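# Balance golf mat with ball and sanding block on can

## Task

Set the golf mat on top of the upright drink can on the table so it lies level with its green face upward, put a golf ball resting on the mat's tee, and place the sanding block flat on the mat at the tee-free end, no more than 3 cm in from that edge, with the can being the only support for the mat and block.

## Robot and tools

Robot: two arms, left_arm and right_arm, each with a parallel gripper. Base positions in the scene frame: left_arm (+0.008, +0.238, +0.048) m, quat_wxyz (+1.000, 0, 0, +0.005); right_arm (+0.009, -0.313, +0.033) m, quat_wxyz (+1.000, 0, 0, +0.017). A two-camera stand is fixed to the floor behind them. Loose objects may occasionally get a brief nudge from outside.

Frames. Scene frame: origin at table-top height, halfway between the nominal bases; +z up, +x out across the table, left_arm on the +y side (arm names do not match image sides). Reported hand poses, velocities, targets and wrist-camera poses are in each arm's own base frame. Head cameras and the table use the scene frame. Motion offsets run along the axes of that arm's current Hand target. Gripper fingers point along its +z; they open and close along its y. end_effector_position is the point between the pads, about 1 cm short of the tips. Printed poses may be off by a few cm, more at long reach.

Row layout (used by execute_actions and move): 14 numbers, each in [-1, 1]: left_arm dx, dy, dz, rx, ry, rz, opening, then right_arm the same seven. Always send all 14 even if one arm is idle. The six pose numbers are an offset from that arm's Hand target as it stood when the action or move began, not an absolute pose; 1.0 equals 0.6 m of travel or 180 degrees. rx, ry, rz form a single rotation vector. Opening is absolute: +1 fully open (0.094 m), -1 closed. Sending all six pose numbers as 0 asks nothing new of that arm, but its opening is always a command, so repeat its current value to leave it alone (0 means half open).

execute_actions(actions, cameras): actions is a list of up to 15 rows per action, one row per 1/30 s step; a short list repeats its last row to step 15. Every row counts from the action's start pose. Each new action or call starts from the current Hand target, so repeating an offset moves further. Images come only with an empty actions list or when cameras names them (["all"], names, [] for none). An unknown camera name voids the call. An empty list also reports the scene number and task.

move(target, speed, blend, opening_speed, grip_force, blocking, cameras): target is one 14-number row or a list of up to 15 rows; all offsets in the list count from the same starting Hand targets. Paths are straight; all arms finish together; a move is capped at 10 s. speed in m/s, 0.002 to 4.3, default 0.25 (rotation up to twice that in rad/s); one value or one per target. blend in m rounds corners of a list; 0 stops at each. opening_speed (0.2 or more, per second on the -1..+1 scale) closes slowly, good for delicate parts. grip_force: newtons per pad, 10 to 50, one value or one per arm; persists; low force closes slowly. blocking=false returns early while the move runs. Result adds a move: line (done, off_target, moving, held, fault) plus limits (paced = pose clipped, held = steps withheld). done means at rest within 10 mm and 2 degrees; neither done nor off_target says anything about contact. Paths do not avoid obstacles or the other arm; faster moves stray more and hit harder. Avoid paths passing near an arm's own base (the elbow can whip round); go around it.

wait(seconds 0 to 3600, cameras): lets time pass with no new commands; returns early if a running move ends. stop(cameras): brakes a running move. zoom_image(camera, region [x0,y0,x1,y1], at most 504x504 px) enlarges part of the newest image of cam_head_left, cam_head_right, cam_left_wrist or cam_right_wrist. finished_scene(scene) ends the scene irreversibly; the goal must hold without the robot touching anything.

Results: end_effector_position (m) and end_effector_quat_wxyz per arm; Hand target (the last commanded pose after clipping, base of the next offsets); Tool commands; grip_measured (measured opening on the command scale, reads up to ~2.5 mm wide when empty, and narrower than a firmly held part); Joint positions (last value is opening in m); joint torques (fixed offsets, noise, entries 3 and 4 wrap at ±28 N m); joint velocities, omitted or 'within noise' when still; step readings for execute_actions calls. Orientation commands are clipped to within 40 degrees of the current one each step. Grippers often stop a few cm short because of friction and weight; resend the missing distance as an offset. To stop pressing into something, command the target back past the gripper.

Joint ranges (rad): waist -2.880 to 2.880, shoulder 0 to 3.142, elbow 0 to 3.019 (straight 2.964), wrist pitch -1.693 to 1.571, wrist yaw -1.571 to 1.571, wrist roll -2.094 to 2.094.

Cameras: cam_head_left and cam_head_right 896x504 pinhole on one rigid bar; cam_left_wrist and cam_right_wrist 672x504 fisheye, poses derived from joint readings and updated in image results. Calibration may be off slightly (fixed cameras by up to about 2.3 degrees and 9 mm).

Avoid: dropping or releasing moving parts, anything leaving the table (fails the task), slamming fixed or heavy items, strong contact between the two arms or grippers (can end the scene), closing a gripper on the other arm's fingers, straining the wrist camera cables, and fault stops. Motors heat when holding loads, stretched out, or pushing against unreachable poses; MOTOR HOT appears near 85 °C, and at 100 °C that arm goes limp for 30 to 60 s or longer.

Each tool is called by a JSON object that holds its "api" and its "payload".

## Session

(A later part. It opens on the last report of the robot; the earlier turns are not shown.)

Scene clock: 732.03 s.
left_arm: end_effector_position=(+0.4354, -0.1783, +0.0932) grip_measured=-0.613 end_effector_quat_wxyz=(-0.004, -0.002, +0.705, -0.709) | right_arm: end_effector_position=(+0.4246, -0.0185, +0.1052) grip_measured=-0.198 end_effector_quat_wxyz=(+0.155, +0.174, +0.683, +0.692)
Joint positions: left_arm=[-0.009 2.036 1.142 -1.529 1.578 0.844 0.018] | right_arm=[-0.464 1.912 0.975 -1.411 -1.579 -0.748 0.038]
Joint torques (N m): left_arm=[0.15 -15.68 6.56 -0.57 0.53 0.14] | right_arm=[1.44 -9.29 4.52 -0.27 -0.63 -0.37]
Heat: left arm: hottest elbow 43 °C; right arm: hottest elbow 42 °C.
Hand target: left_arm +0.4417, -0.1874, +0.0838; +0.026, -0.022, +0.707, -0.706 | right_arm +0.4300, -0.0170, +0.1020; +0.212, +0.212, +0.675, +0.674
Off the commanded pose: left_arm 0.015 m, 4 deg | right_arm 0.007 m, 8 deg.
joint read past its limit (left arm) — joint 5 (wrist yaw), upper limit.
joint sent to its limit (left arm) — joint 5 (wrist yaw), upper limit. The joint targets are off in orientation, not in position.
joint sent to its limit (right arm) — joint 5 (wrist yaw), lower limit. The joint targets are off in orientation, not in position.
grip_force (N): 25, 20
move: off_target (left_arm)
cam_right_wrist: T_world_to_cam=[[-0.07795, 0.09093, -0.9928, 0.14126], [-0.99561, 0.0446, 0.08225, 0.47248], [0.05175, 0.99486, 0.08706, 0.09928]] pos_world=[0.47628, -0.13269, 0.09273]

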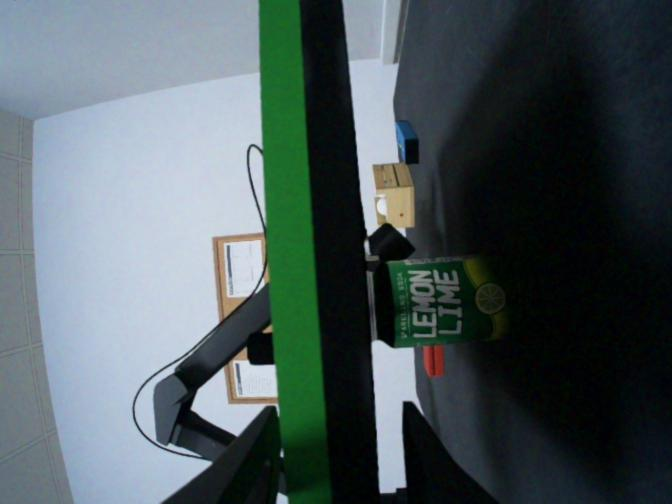

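{"api": "move", "payload": {"target": [0,0,0,0,0,0,0.1,0,0,0,0,0,0,-0.2], "opening_speed": 0.2, "cameras": ["all"]}}

{"api": "zoom_image", "payload": {"camera": "cam_right_wrist", "region": [220, 200, 500, 464]}}

{"api": "zoom_image", "payload": {"camera": "cam_left_wrist", "region": [230, 300, 470, 504]}}

Scene clock: 738.60 s.
left_arm: end_effector_position=(+0.4333, -0.1828, +0.0903) grip_measured=+0.097 end_effector_quat_wxyz=(-0.010, +0.000, +0.705, -0.709) | right_arm: end_effector_position=(+0.4246, -0.0185, +0.1046) grip_measured=-0.198 end_effector_quat_wxyz=(+0.155, +0.175, +0.683, +0.692)
Joint positions: left_arm=[-0.019 2.042 1.142 -1.529 1.578 0.845 0.052] | right_arm=[-0.464 1.914 0.975 -1.411 -1.579 -0.748 0.038]
Joint torques (N m): left_arm=[0.79 -16.09 6.63 -0.62 0.54 0.15] | right_arm=[1.96 -8.59 4.29 -0.25 -0.56 -0.4]
Heat: left arm: hottest elbow 43 °C; right arm: hottest elbow 42 °C.
Hand target: left_arm +0.4417, -0.1875, +0.0839; +0.026, -0.022, +0.707, -0.706 | right_arm +0.4300, -0.0170, +0.1020; +0.212, +0.212, +0.675, +0.674
Off the commanded pose: left_arm 0.012 m, 5 deg | right_arm 0.006 m, 8 deg.
joint read past its limit (left arm) — joint 5 (wrist yaw), upper limit.
joint sent to its limit (left arm) — joint 5 (wrist yaw), upper limit. The joint targets are off in orientation, not in position.
joint sent to its limit (right arm) — joint 5 (wrist yaw), lower limit. The joint targets are off in orientation, not in position.
grip_force (N): 25, 20
move: done
cam_left_wrist: T_world_to_cam=[[-0.0672, -0.05159, 0.9964, -0.06679], [-0.88101, 0.47181, -0.03499, 0.52429], [-0.46831, -0.88019, -0.07716, 0.15689]] pos_world=[0.53089, -0.11272, 0.097]
cam_right_wrist: T_world_to_cam=[[-0.07932, 0.09169, -0.99262, 0.14129], [-0.99549, 0.0446, 0.08367, 0.47235], [0.05195, 0.99479, 0.08773, 0.09908]] pos_world=[0.47628, -0.13259, 0.09203]

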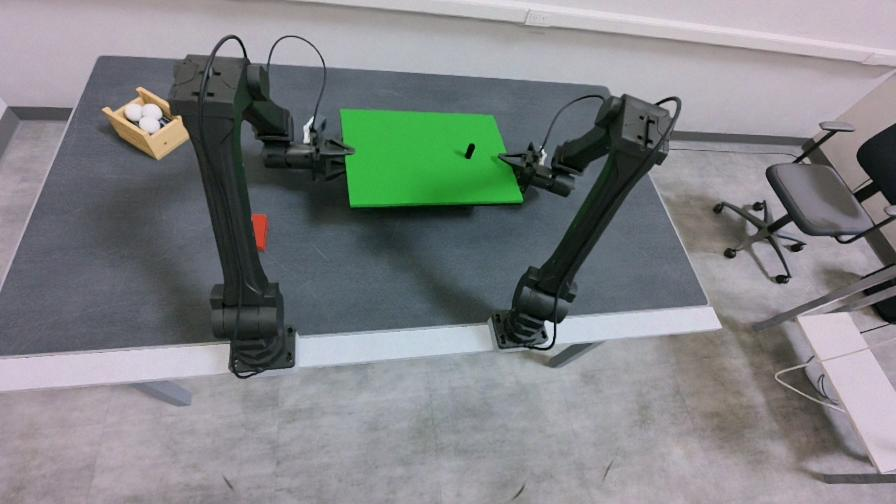

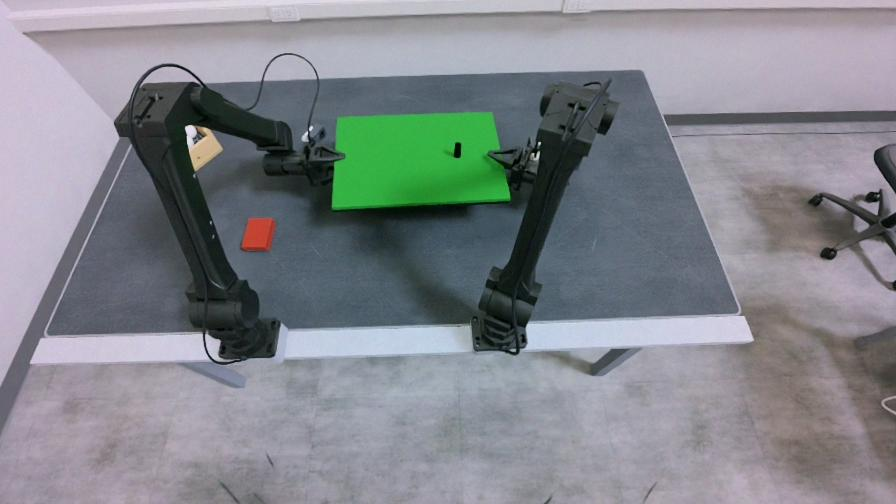

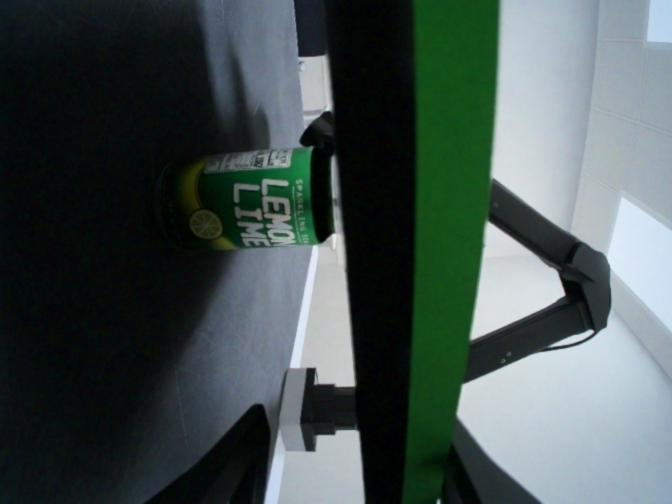

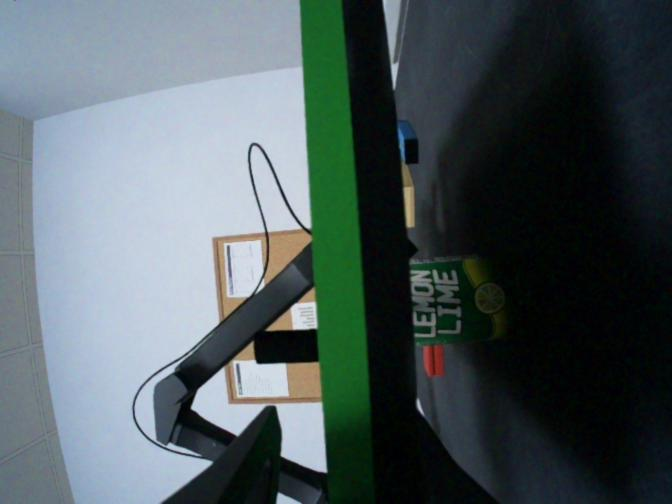

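Scaled by 1.800 from the camera's image (finer frame: 960x720).

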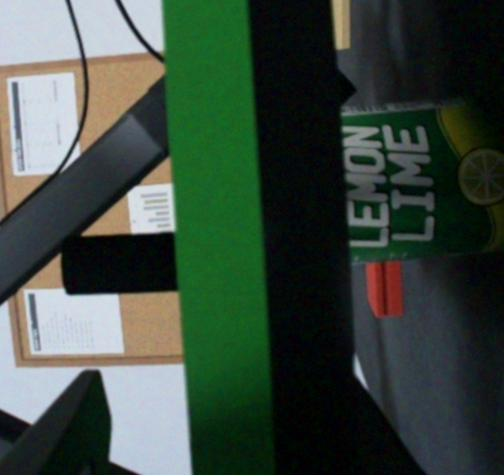

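Scaled by 2.100 from the camera's image (finer frame: 960x720).

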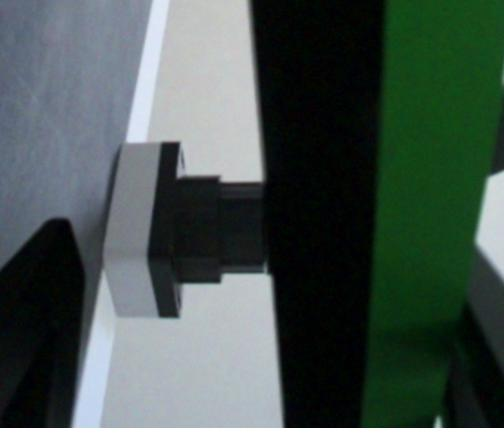

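{"api": "move", "payload": {"target": [[0,0,0,0,0,0,0.5,0,0,0,0,0,0,-0.2],[0,0,-0.24,0,0,0,0.5,0,0,0,0,0,0,-0.2]], "speed": 0.08, "cameras": ["all"]}}

Scene clock: 745.33 s.
left_arm: end_effector_position=(+0.4332, -0.0453, +0.0810) grip_measured=+0.498 end_effector_quat_wxyz=(+0.049, -0.045, +0.741, -0.668) | right_arm: end_effector_position=(+0.4246, -0.0185, +0.1046) grip_measured=-0.198 end_effector_quat_wxyz=(+0.155, +0.175, +0.683, +0.692)
Joint positions: left_arm=[0.3 2.042 1.142 -1.684 1.377 1.035 0.07] | right_arm=[-0.464 1.914 0.975 -1.411 -1.579 -0.748 0.038]
Joint torques (N m): left_arm=[1.49 -18.67 3.97 -1.94 0.39 0.16] | right_arm=[2.2 -8.18 4.45 -0.55 -0.59 -0.41]
Heat: left arm: hottest elbow 43 °C; right arm: hottest elbow 42 °C.
Hand target: left_arm +0.4319, -0.0438, +0.0840; +0.026, -0.022, +0.707, -0.706 | right_arm +0.4300, -0.0170, +0.1020; +0.212, +0.212, +0.675, +0.674
Off the commanded pose: left_arm 0.004 m, 7 deg | right_arm 0.006 m, 8 deg.
joint sent to its limit (left arm) — joint 4 (wrist pitch), lower limit. The joint targets are off in orientation, not in position.
joint sent to its limit (right arm) — joint 5 (wrist yaw), lower limit. The joint targets are off in orientation, not in position.
grip_force (N): 25, 20
move: off_target (left_arm)
cam_left_wrist: T_world_to_cam=[[-0.07136, -0.16922, 0.98299, -0.05284], [-0.94032, 0.34015, -0.00971, 0.47671], [-0.33272, -0.92502, -0.18339, 0.22496]] pos_world=[0.51934, 0.037, 0.09782]
cam_right_wrist: T_world_to_cam=[[-0.07932, 0.09169, -0.99262, 0.14129], [-0.99549, 0.0446, 0.08367, 0.47235], [0.05195, 0.99479, 0.08773, 0.09908]] pos_world=[0.47628, -0.13259, 0.09203]

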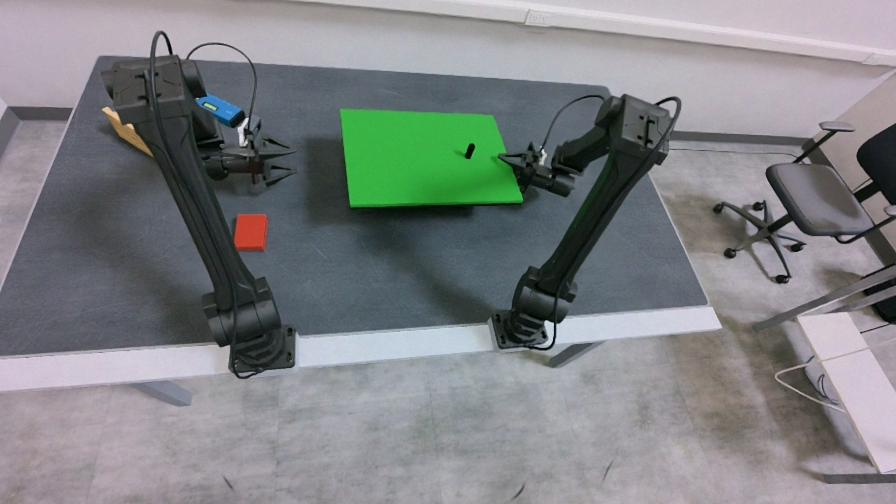

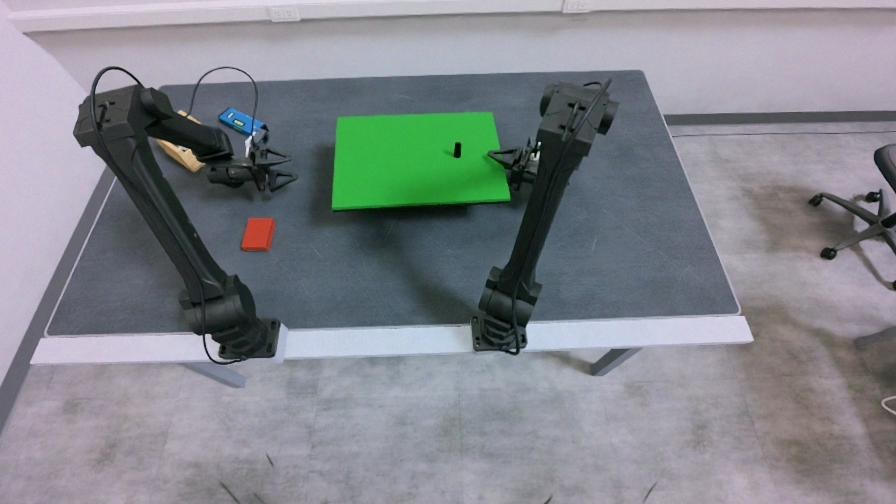

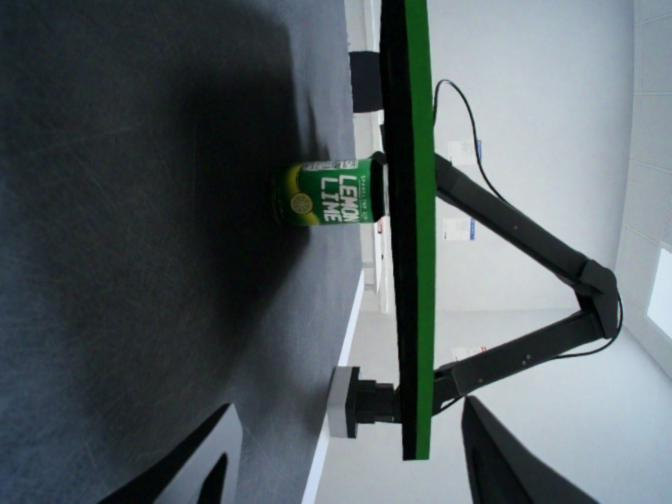

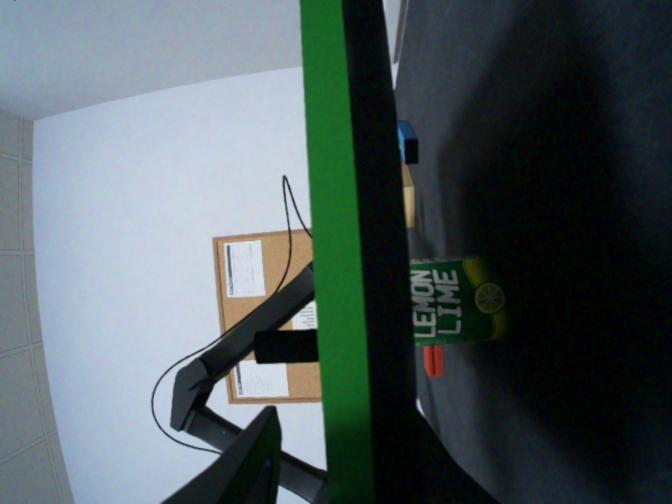

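{"api": "move", "payload": {"target": [[0.0477,-0.0938,-0.0765,0,0,0,0.5,0,0,0,0,0,0,-0.2],[0.2077,0.0048,-0.1905,-0.4996,0.0185,0.015,0.7,0,0,0,0,0,0,-0.2]], "speed": 0.18, "blend": [0.03, 0], "cameras": ["cam_left_wrist"]}}

Scene clock: 753.90 s.
left_arm: end_effector_position=(+0.3002, +0.0640, +0.0804) grip_measured=+0.697 end_effector_quat_wxyz=(-0.007, -0.001, +1.000, -0.003) | right_arm: end_effector_position=(+0.4246, -0.0185, +0.1046) grip_measured=-0.198 end_effector_quat_wxyz=(+0.155, +0.175, +0.683, +0.692)
Joint positions: left_arm=[0.213 1.274 0.771 -1.082 0.002 0.211 0.08] | right_arm=[-0.464 1.914 0.975 -1.411 -1.579 -0.748 0.038]
Joint torques (N m): left_arm=[1.03 -10.93 6.45 0.77 -0.05 -0.11] | right_arm=[1.61 -9.29 4.44 -0.08 -0.53 -0.41]
Heat: left arm: hottest elbow 42 °C; right arm: hottest elbow 42 °C.
Hand target: left_arm +0.2999, +0.0618, +0.0803; +0.000, +0.000, +1.000, +0.000 | right_arm +0.4300, -0.0170, +0.1020; +0.212, +0.212, +0.675, +0.674
Off the commanded pose: left_arm 0.002 m, 1 deg | right_arm 0.006 m, 8 deg.
joint sent to its limit (right arm) — joint 5 (wrist yaw), lower limit. The joint targets are off in orientation, not in position.
grip_force (N): 25, 20
move: done
cam_left_wrist: T_world_to_cam=[[-0.07951, -0.99552, -0.05112, 0.09525], [-0.88027, 0.04606, 0.47223, 0.27647], [-0.46776, 0.08255, -0.87999, 0.31372]] pos_world=[0.39769, 0.05619, 0.15038]

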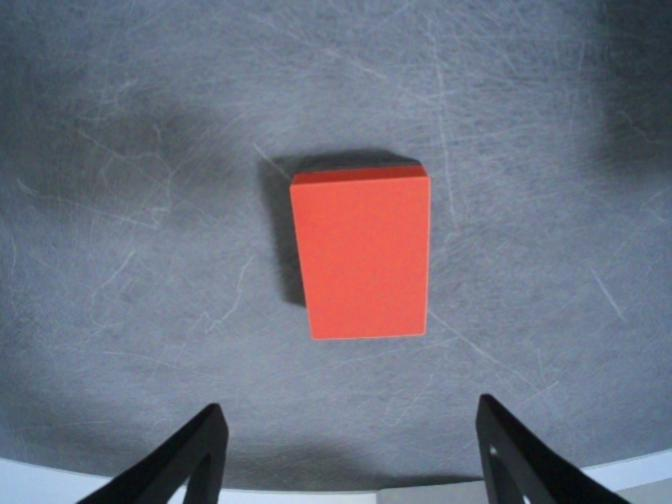

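{"api": "move", "payload": {"target": [[0.0017,-0.01,0.1913,0,0,0,0.7,0,0,0,0,0,0,-0.2],[0.0017,-0.01,0.1913,0,0,0,0.15,0,0,0,0,0,0,-0.2]], "speed": 0.1, "grip_force": [20, 20], "opening_speed": 0.4, "cameras": ["cam_left_wrist"]}}

Scene clock: 758.97 s.
left_arm: end_effector_position=(+0.3016, +0.0584, -0.0275) grip_measured=+0.330 end_effector_quat_wxyz=(+0.006, +0.000, +1.000, +0.000) | right_arm: end_effector_position=(+0.4246, -0.0185, +0.1046) grip_measured=-0.198 end_effector_quat_wxyz=(+0.155, +0.175, +0.683, +0.692)
Joint positions: left_arm=[0.194 1.491 0.617 -0.685 0.002 0.193 0.063] | right_arm=[-0.464 1.914 0.975 -1.411 -1.579 -0.748 0.038]
Joint torques (N m): left_arm=[1.03 -9.29 4.86 0.8 -0.05 -0.1] | right_arm=[1.9 -9.17 4.33 -0.36 -0.63 -0.42]
Heat: left arm: hottest elbow 42 °C; right arm: hottest elbow 42 °C.
Hand target: left_arm +0.2988, +0.0558, -0.0345; +0.000, +0.000, +1.000, +0.000 | right_arm +0.4300, -0.0170, +0.1020; +0.212, +0.212, +0.675, +0.674
Off the commanded pose: left_arm 0.008 m, 1 deg | right_arm 0.006 m, 8 deg.
joint sent to its limit (right arm) — joint 5 (wrist yaw), lower limit. The joint targets are off in orientation, not in position.
grip_force (N): 20, 20
move: done
cam_left_wrist: T_world_to_cam=[[-0.07891, -0.99514, -0.05891, 0.08386], [-0.89206, 0.04411, 0.44977, 0.33191], [-0.44498, 0.08804, -0.8912, 0.21244]] pos_world=[0.39723, 0.0501, 0.04498]

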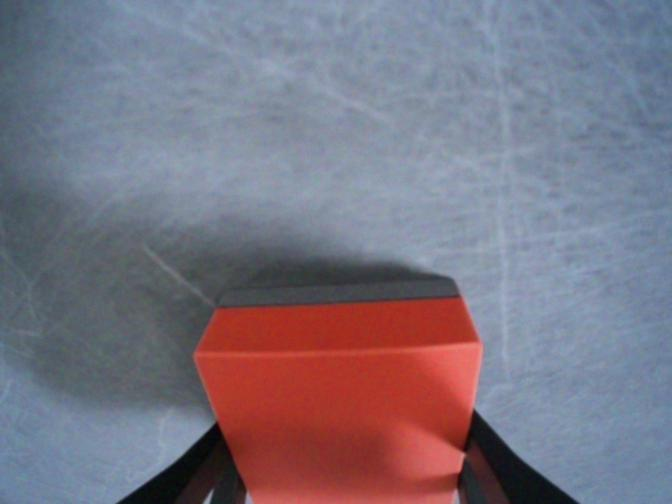

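{"api": "move", "payload": {"target": [[0,0,-0.2,0,0,0,0.15,0,0,0,0,0,0,-0.2],[-0.235,-0.4467,-0.4158,0,0,-0.0139,0.15,0,0,0,0,0,0,-0.2]], "speed": 0.18, "blend": [0.04, 0], "cameras": ["all"]}}

Scene clock: 764.90 s.
left_arm: end_effector_position=(+0.4255, -0.2041, +0.2008) grip_measured=+0.330 end_effector_quat_wxyz=(-0.014, -0.019, +1.000, +0.005) | right_arm: end_effector_position=(+0.4246, -0.0185, +0.1046) grip_measured=-0.198 end_effector_quat_wxyz=(+0.155, +0.175, +0.683, +0.692)
Joint positions: left_arm=[-0.445 1.602 1.449 -1.447 0.003 -0.484 0.062] | right_arm=[-0.464 1.914 0.975 -1.411 -1.579 -0.748 0.038]
Joint torques (N m): left_arm=[1.38 -15.62 12.15 -0.27 -0.13 -0.11] | right_arm=[1.79 -9.05 4.41 -0.47 -0.57 -0.45]
Heat: left arm: hottest elbow 43 °C; right arm: hottest elbow 42 °C.
Hand target: left_arm +0.4402, -0.2121, +0.2151; +0.000, -0.022, +1.000, +0.000 | right_arm +0.4300, -0.0170, +0.1020; +0.212, +0.212, +0.675, +0.674
Off the commanded pose: left_arm 0.022 m, 2 deg | right_arm 0.006 m, 8 deg.
joint sent to its limit (right arm) — joint 5 (wrist yaw), lower limit. The joint targets are off in orientation, not in position.
grip_force (N): 20, 20
move: off_target (left_arm)
cam_left_wrist: T_world_to_cam=[[-0.04363, -0.99686, -0.06616, -0.16803], [-0.87494, 0.00616, 0.48419, 0.32948], [-0.48226, 0.07901, -0.87246, 0.50435]] pos_world=[0.52417, -0.20938, 0.26938]
cam_right_wrist: T_world_to_cam=[[-0.07932, 0.09169, -0.99262, 0.14129], [-0.99549, 0.0446, 0.08367, 0.47235], [0.05195, 0.99479, 0.08773, 0.09908]] pos_world=[0.47628, -0.13259, 0.09203]

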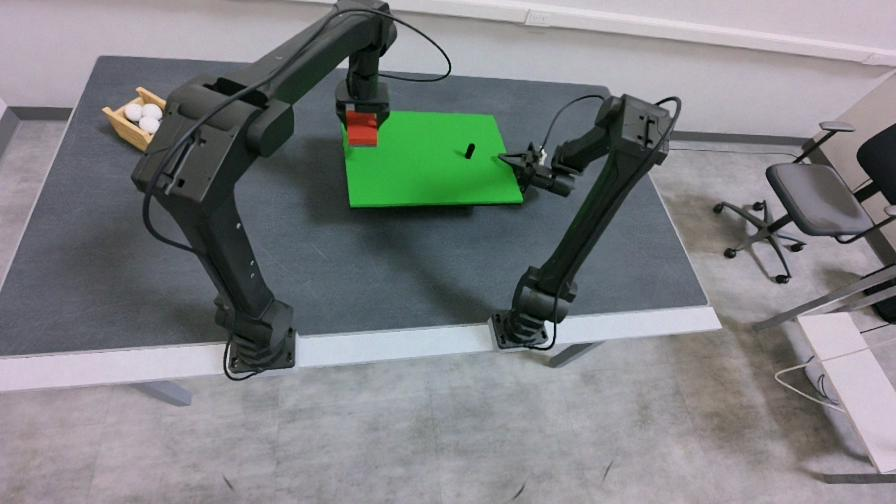

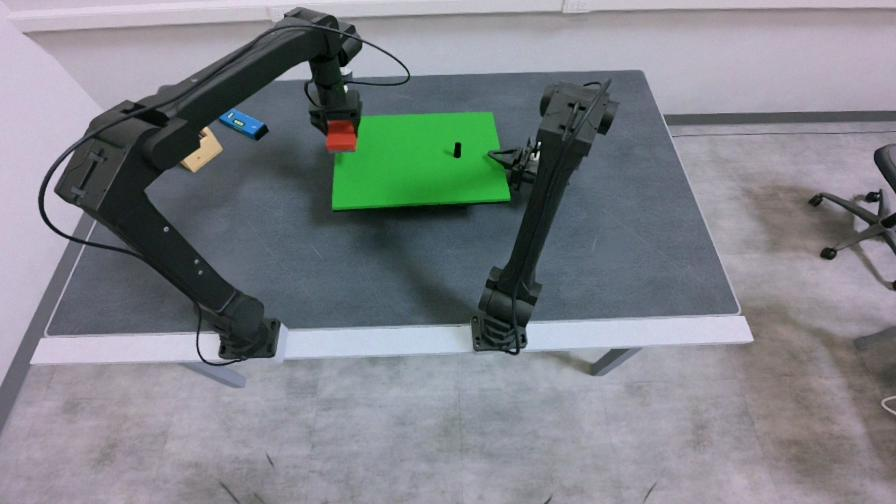

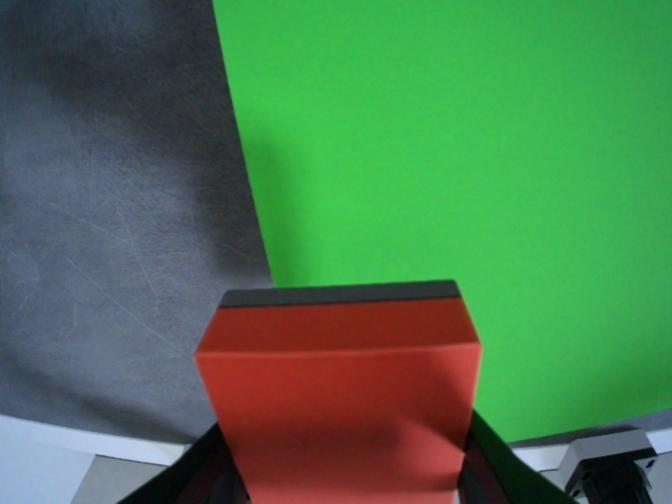

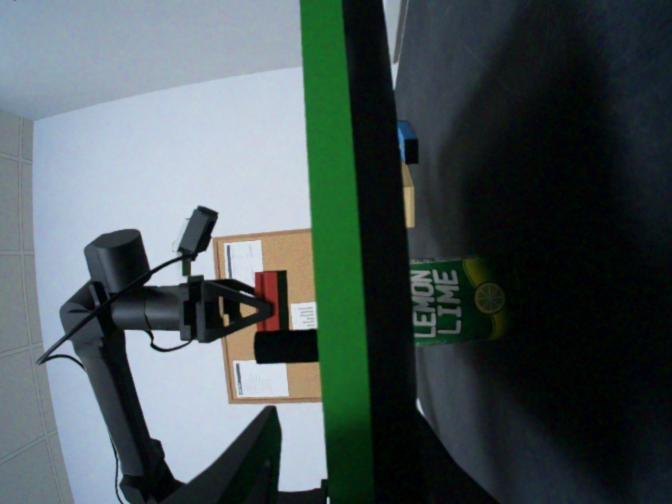

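{"api": "move", "payload": {"target": [0.0148,0.0125,0.1083,0,0,0,0.15,0,0,0,0,0,0,-0.2], "speed": 0.08, "cameras": ["cam_left_wrist"]}}

Scene clock: 769.63 s.
left_arm: end_effector_position=(+0.4285, -0.2055, +0.1581) grip_measured=+0.330 end_effector_quat_wxyz=(+0.002, -0.020, +1.000, -0.002) | right_arm: end_effector_position=(+0.4246, -0.0185, +0.1046) grip_measured=-0.198 end_effector_quat_wxyz=(+0.155, +0.175, +0.683, +0.692)
Joint positions: left_arm=[-0.445 1.612 1.347 -1.3 0.002 -0.485 0.062] | right_arm=[-0.464 1.914 0.975 -1.411 -1.579 -0.748 0.038]
Joint torques (N m): left_arm=[1.55 -15.74 7.54 0.76 -0.15 -0.08] | right_arm=[1.67 -9.29 4.15 -0.44 -0.56 -0.36]
Heat: left arm: hottest elbow 44 °C; right arm: hottest elbow 42 °C.
Hand target: left_arm +0.4310, -0.2050, +0.1501; +0.000, -0.022, +1.000, +0.000 | right_arm +0.4300, -0.0170, +0.1020; +0.212, +0.212, +0.675, +0.674
Off the commanded pose: left_arm 0.008 m, 0 deg | right_arm 0.006 m, 8 deg.
joint sent to its limit (right arm) — joint 5 (wrist yaw), lower limit. The joint targets are off in orientation, not in position.
grip_force (N): 20, 20
move: done
cam_left_wrist: T_world_to_cam=[[-0.04099, -0.99776, -0.05289, -0.17555], [-0.88977, 0.01237, 0.45624, 0.36486], [-0.45457, 0.06576, -0.88828, 0.45665]] pos_world=[0.52503, -0.2097, 0.22988]

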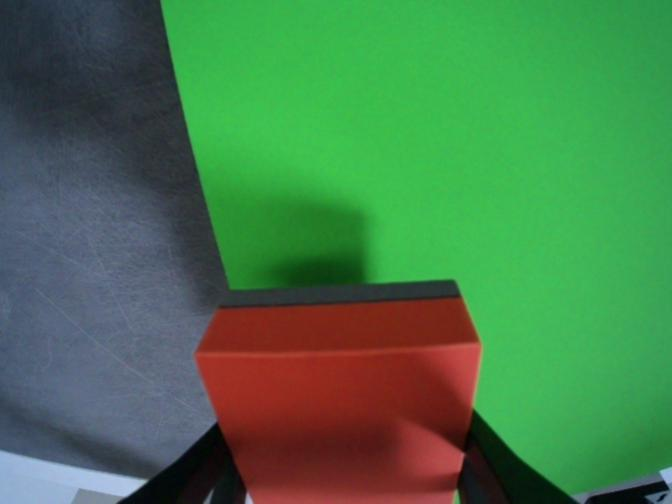

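{"api": "execute_actions", "payload": {"actions": []}}

Scene clock: 775.53 s.
left_arm: end_effector_position=(+0.4285, -0.2055, +0.1581) grip_measured=+0.330 end_effector_quat_wxyz=(+0.002, -0.020, +1.000, -0.002) | right_arm: end_effector_position=(+0.4246, -0.0185, +0.1046) grip_measured=-0.198 end_effector_quat_wxyz=(+0.155, +0.175, +0.683, +0.692)
Joint positions: left_arm=[-0.445 1.612 1.347 -1.3 0.002 -0.485 0.062] | right_arm=[-0.464 1.914 0.975 -1.411 -1.579 -0.748 0.038]
Joint velocities: within noise
Joint torques (N m): left_arm=[1.79 -15.56 7.58 0.73 -0.12 -0.09] | right_arm=[2.14 -8.64 4.33 -0.4 -0.53 -0.39]
Heat: left arm: hottest elbow 44 °C; right arm: hottest elbow 42 °C.
Hand target: left_arm +0.4310, -0.2050, +0.1501; +0.000, -0.022, +1.000, +0.000 | right_arm +0.4300, -0.0170, +0.1020; +0.212, +0.212, +0.675, +0.674
Tool commands: left_gripper/opening=+0.15 right_gripper/opening=-0.2
Off the commanded pose: left_arm 0.008 m, 0 deg | right_arm 0.006 m, 8 deg.
grip_force (N): 20, 20
camera_calibration:
cam_left_wrist: T_world_to_cam=[[-0.04099, -0.99776, -0.05289, -0.17555], [-0.88977, 0.01237, 0.45624, 0.36486], [-0.45457, 0.06576, -0.88828, 0.45665]] pos_world=[0.52503, -0.2097, 0.22988]
cam_right_wrist: T_world_to_cam=[[-0.07932, 0.09169, -0.99262, 0.14129], [-0.99549, 0.0446, 0.08367, 0.47235], [0.05195, 0.99479, 0.08773, 0.09908]] pos_world=[0.47628, -0.13259, 0.09203]

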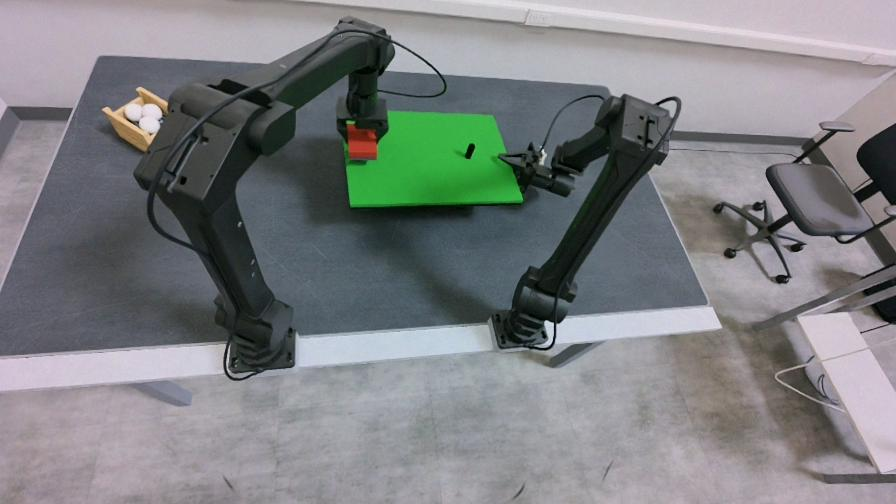

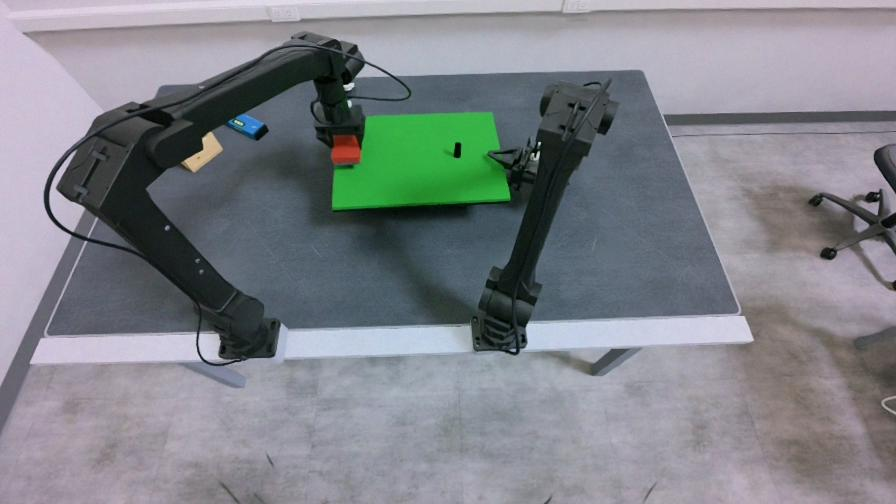

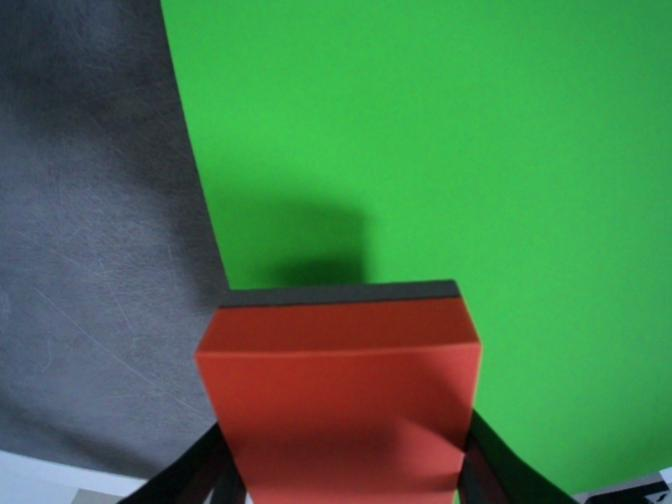

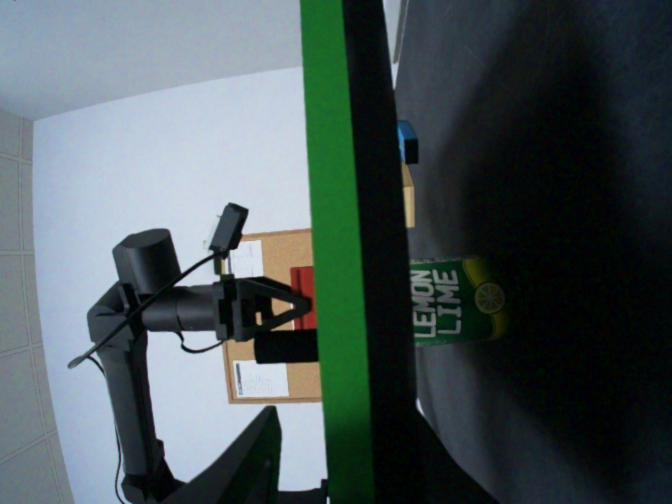

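{"api": "move", "payload": {"target": [0,-0.002,0.0333,0,0,0,0.15,0,0,0,0,0,0,-0.2], "speed": 0.03, "cameras": ["cam_left_wrist","cam_right_wrist"]}}

Scene clock: 777.43 s.
left_arm: end_effector_position=(+0.4295, -0.2059, +0.1392) grip_measured=+0.330 end_effector_quat_wxyz=(+0.003, -0.020, +1.000, -0.003) | right_arm: end_effector_position=(+0.4246, -0.0185, +0.1046) grip_measured=-0.198 end_effector_quat_wxyz=(+0.155, +0.175, +0.683, +0.692)
Joint positions: left_arm=[-0.445 1.627 1.314 -1.25 0.002 -0.485 0.062] | right_arm=[-0.464 1.914 0.975 -1.411 -1.579 -0.748 0.038]
Joint torques (N m): left_arm=[1.61 -15.79 7.43 0.64 -0.14 -0.1] | right_arm=[2.02 -9.58 4.25 -0.18 -0.58 -0.39]
Heat: left arm: hottest elbow 43 °C; right arm: hottest elbow 42 °C.
Hand target: left_arm +0.4310, -0.2062, +0.1301; +0.000, -0.022, +1.000, +0.000 | right_arm +0.4300, -0.0170, +0.1020; +0.212, +0.212, +0.675, +0.674
Off the commanded pose: left_arm 0.009 m, 1 deg | right_arm 0.006 m, 8 deg.
joint sent to its limit (right arm) — joint 5 (wrist yaw), lower limit. The joint targets are off in orientation, not in position.
grip_force (N): 20, 20
move: done
cam_left_wrist: T_world_to_cam=[[-0.04084, -0.99781, -0.052, -0.17719], [-0.89072, 0.01277, 0.45438, 0.37509], [-0.45272, 0.06487, -0.88929, 0.43949]] pos_world=[0.52583, -0.2101, 0.21118]
cam_right_wrist: T_world_to_cam=[[-0.07932, 0.09169, -0.99262, 0.14129], [-0.99549, 0.0446, 0.08367, 0.47235], [0.05195, 0.99479, 0.08773, 0.09908]] pos_world=[0.47628, -0.13259, 0.09203]

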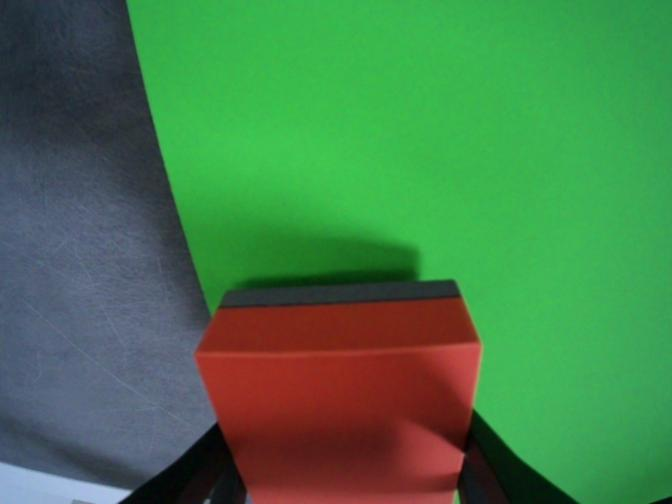

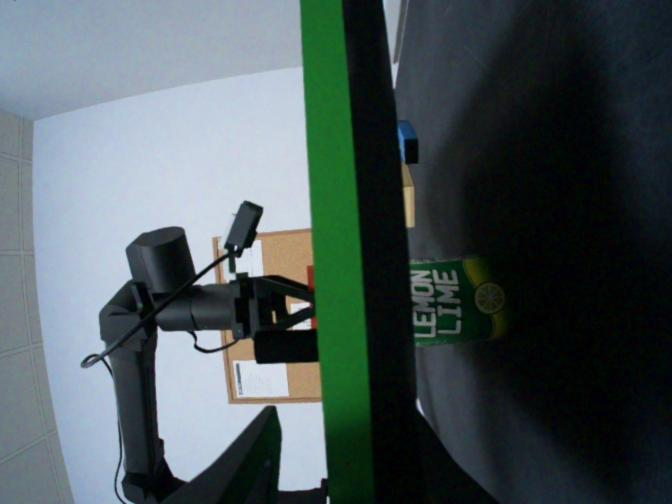

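{"api": "move", "payload": {"target": [0,0,0.0167,0,0,0,0.15,0,0,0,0,0,0,-0.2], "speed": 0.02, "cameras": ["cam_left_wrist","cam_right_wrist"]}}

{"api": "zoom_image", "payload": {"camera": "cam_right_wrist", "region": [220, 200, 500, 464]}}

Scene clock: 779.17 s.
left_arm: end_effector_position=(+0.4297, -0.2059, +0.1300) grip_measured=+0.330 end_effector_quat_wxyz=(+0.004, -0.020, +1.000, -0.003) | right_arm: end_effector_position=(+0.4246, -0.0185, +0.1046) grip_measured=-0.198 end_effector_quat_wxyz=(+0.155, +0.175, +0.683, +0.692)
Joint positions: left_arm=[-0.445 1.635 1.298 -1.225 0.002 -0.485 0.062] | right_arm=[-0.464 1.914 0.975 -1.411 -1.579 -0.748 0.038]
Joint torques (N m): left_arm=[1.44 -15.62 7.19 0.85 -0.1 -0.07] | right_arm=[1.79 -9.47 4.29 -0.35 -0.61 -0.42]
Heat: left arm: hottest elbow 44 °C; right arm: hottest elbow 42 °C.
Hand target: left_arm +0.4310, -0.2062, +0.1199; +0.000, -0.022, +1.000, +0.000 | right_arm +0.4300, -0.0170, +0.1020; +0.212, +0.213, +0.675, +0.674
Off the commanded pose: left_arm 0.010 m, 1 deg | right_arm 0.006 m, 8 deg.
joint sent to its limit (right arm) — joint 5 (wrist yaw), lower limit. The joint targets are off in orientation, not in position.
grip_force (N): 20, 20
move: done
cam_left_wrist: T_world_to_cam=[[-0.04074, -0.99779, -0.05239, -0.17752], [-0.89119, 0.01258, 0.45345, 0.37971], [-0.4518, 0.06516, -0.88974, 0.4311]] pos_world=[0.52593, -0.21, 0.20208]
cam_right_wrist: T_world_to_cam=[[-0.07932, 0.09169, -0.99262, 0.14129], [-0.99549, 0.0446, 0.08367, 0.47235], [0.05195, 0.99479, 0.08773, 0.09908]] pos_world=[0.47628, -0.13259, 0.09203]

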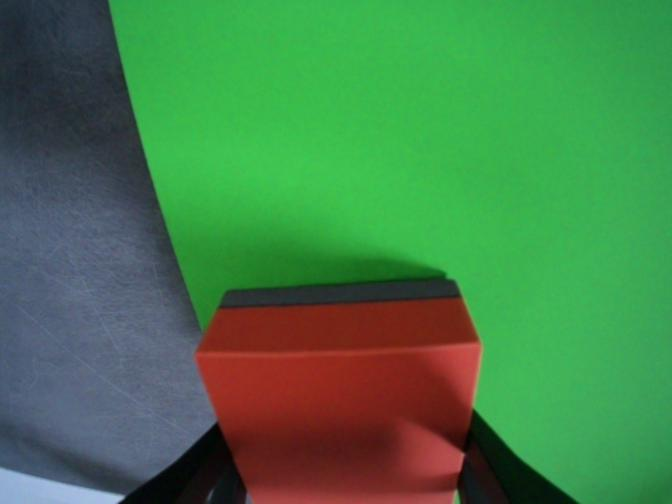

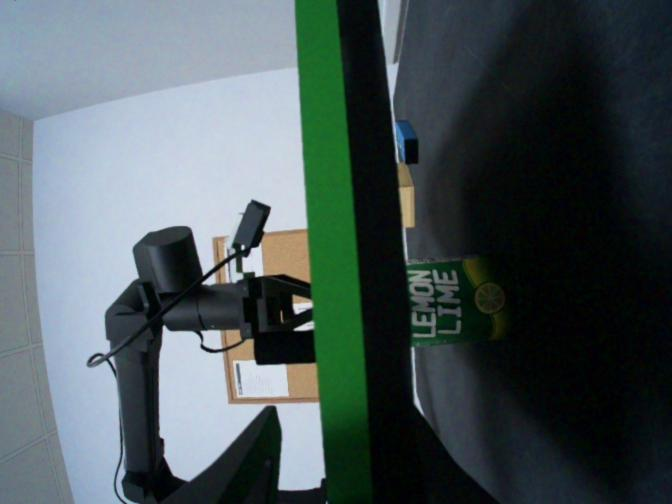

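Scaled by 1.800 from the camera's image (finer frame: 960x720).

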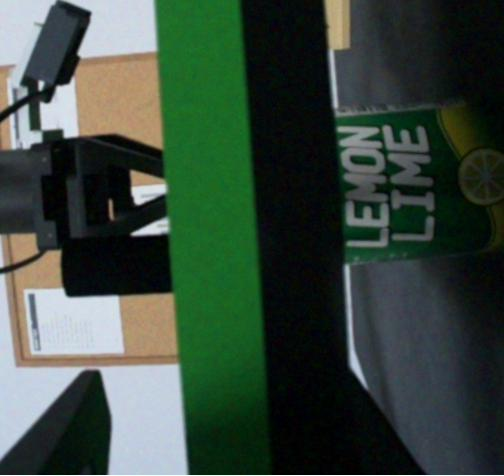

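{"api": "move", "payload": {"target": [0,0,0.00667,0,0,0,0.15,0,0,0,0,0,0,-0.2], "speed": 0.02, "cameras": ["cam_left_wrist","cam_right_wrist"]}}

{"api": "zoom_image", "payload": {"camera": "cam_right_wrist", "region": [220, 200, 500, 464]}}

Scene clock: 781.20 s.
left_arm: end_effector_position=(+0.4296, -0.2058, +0.1264) grip_measured=+0.330 end_effector_quat_wxyz=(+0.004, -0.020, +1.000, -0.003) | right_arm: end_effector_position=(+0.4246, -0.0185, +0.1046) grip_measured=-0.198 end_effector_quat_wxyz=(+0.155, +0.175, +0.683, +0.692)
Joint positions: left_arm=[-0.445 1.637 1.292 -1.216 0.001 -0.485 0.062] | right_arm=[-0.464 1.914 0.975 -1.411 -1.579 -0.748 0.038]
Joint torques (N m): left_arm=[1.38 -15.56 7.23 0.8 -0.08 -0.07] | right_arm=[2.9 -8.82 4.45 -0.18 -0.59 -0.39]
Heat: left arm: hottest elbow 44 °C; right arm: hottest elbow 42 °C.
Hand target: left_arm +0.4309, -0.2062, +0.1159; +0.000, -0.022, +1.000, +0.000 | right_arm +0.4300, -0.0170, +0.1020; +0.212, +0.213, +0.675, +0.674
Off the commanded pose: left_arm 0.011 m, 1 deg | right_arm 0.006 m, 8 deg.
joint sent to its limit (right arm) — joint 5 (wrist yaw), lower limit. The joint targets are off in orientation, not in position.
grip_force (N): 20, 20
move: off_target (left_arm)
cam_left_wrist: T_world_to_cam=[[-0.0408, -0.99778, -0.05259, -0.17764], [-0.89139, 0.01257, 0.45306, 0.38139], [-0.45139, 0.06536, -0.88993, 0.42781]] pos_world=[0.52583, -0.21, 0.19858]
cam_right_wrist: T_world_to_cam=[[-0.07932, 0.09169, -0.99262, 0.14129], [-0.99549, 0.0446, 0.08367, 0.47235], [0.05195, 0.99479, 0.08773, 0.09908]] pos_world=[0.47628, -0.13259, 0.09203]

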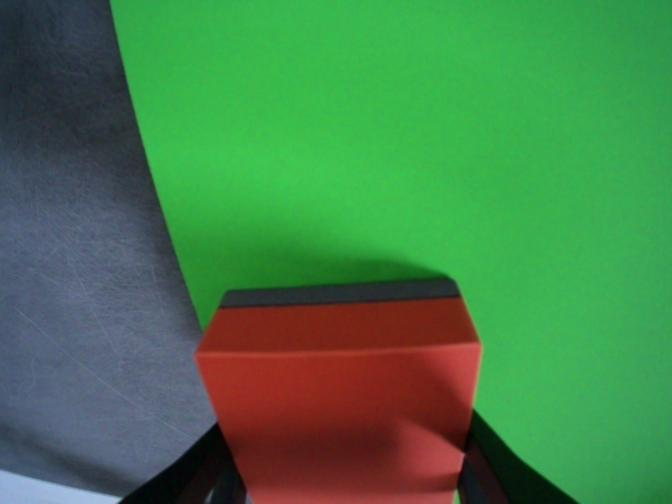

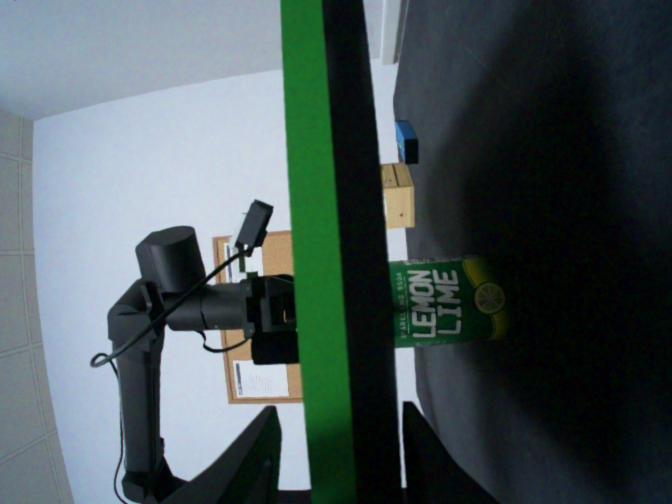

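Scaled by 1.800 from the camera's image (finer frame: 960x720).

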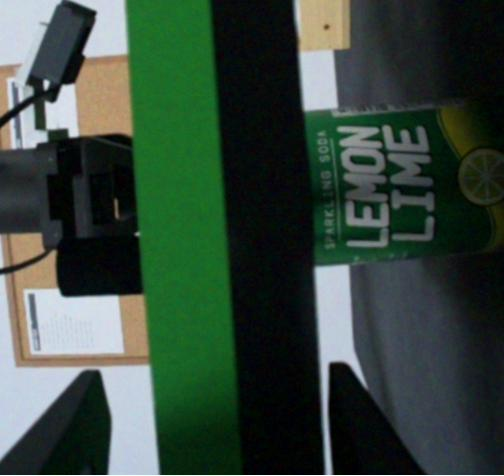

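{"api": "move", "payload": {"target": [0,0,0.005,0,0,0,0.15,0,0,0,0,0,0,-0.2], "speed": 0.02, "cameras": ["cam_left_wrist","cam_right_wrist"]}}

{"api": "zoom_image", "payload": {"camera": "cam_right_wrist", "region": [220, 200, 500, 464]}}

Scene clock: 784.47 s.
left_arm: end_effector_position=(+0.4299, -0.2058, +0.1238) grip_measured=+0.330 end_effector_quat_wxyz=(+0.004, -0.020, +1.000, -0.003) | right_arm: end_effector_position=(+0.4246, -0.0185, +0.1046) grip_measured=-0.198 end_effector_quat_wxyz=(+0.155, +0.175, +0.683, +0.692)
Joint positions: left_arm=[-0.445 1.64 1.287 -1.208 0.001 -0.485 0.062] | right_arm=[-0.464 1.914 0.975 -1.411 -1.579 -0.749 0.038]
Joint torques (N m): left_arm=[1.38 -15.38 7.19 0.8 -0.09 -0.08] | right_arm=[1.79 -8.82 4.08 -0.55 -0.6 -0.41]
Heat: left arm: hottest elbow 44 °C; right arm: hottest elbow 42 °C.
Hand target: left_arm +0.4310, -0.2062, +0.1129; +0.000, -0.022, +1.000, +0.000 | right_arm +0.4300, -0.0170, +0.1020; +0.212, +0.212, +0.675, +0.674
Off the commanded pose: left_arm 0.011 m, 1 deg | right_arm 0.006 m, 8 deg.
joint sent to its limit (right arm) — joint 5 (wrist yaw), lower limit. The joint targets are off in orientation, not in position.
grip_force (N): 20, 20
move: off_target (left_arm)
cam_left_wrist: T_world_to_cam=[[-0.04069, -0.99779, -0.05255, -0.17783], [-0.89194, 0.01257, 0.45198, 0.38325], [-0.45032, 0.06527, -0.89048, 0.42511]] pos_world=[0.52604, -0.21, 0.19598]
cam_right_wrist: T_world_to_cam=[[-0.07894, 0.09147, -0.99267, 0.14108], [-0.99553, 0.04456, 0.08327, 0.4724], [0.05185, 0.99481, 0.08754, 0.09915]] pos_world=[0.47628, -0.13259, 0.09203]

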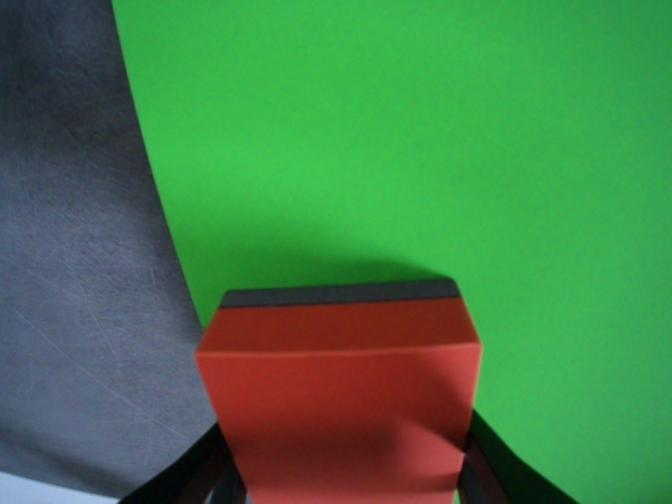

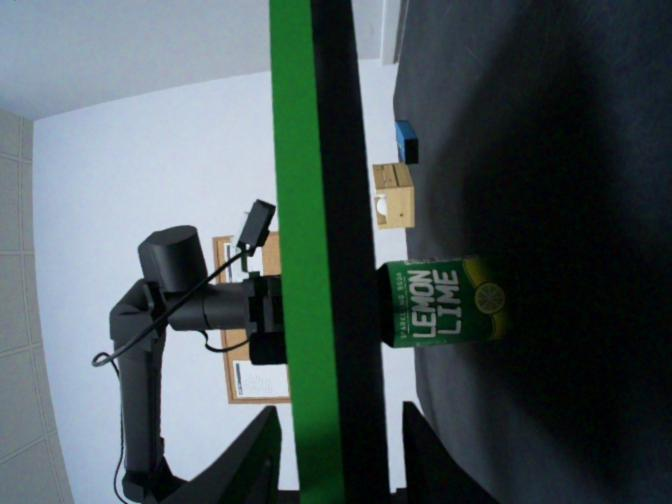

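Scaled by 1.800 from the camera's image (finer frame: 960x720).

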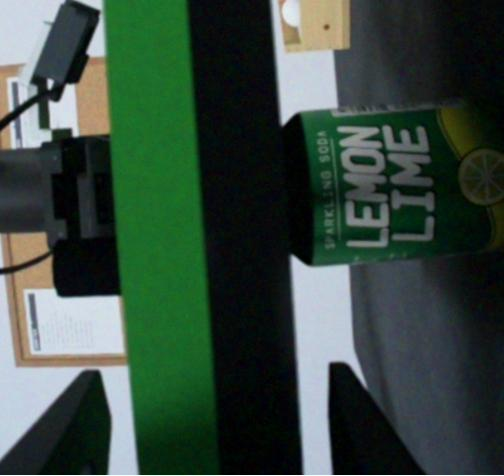

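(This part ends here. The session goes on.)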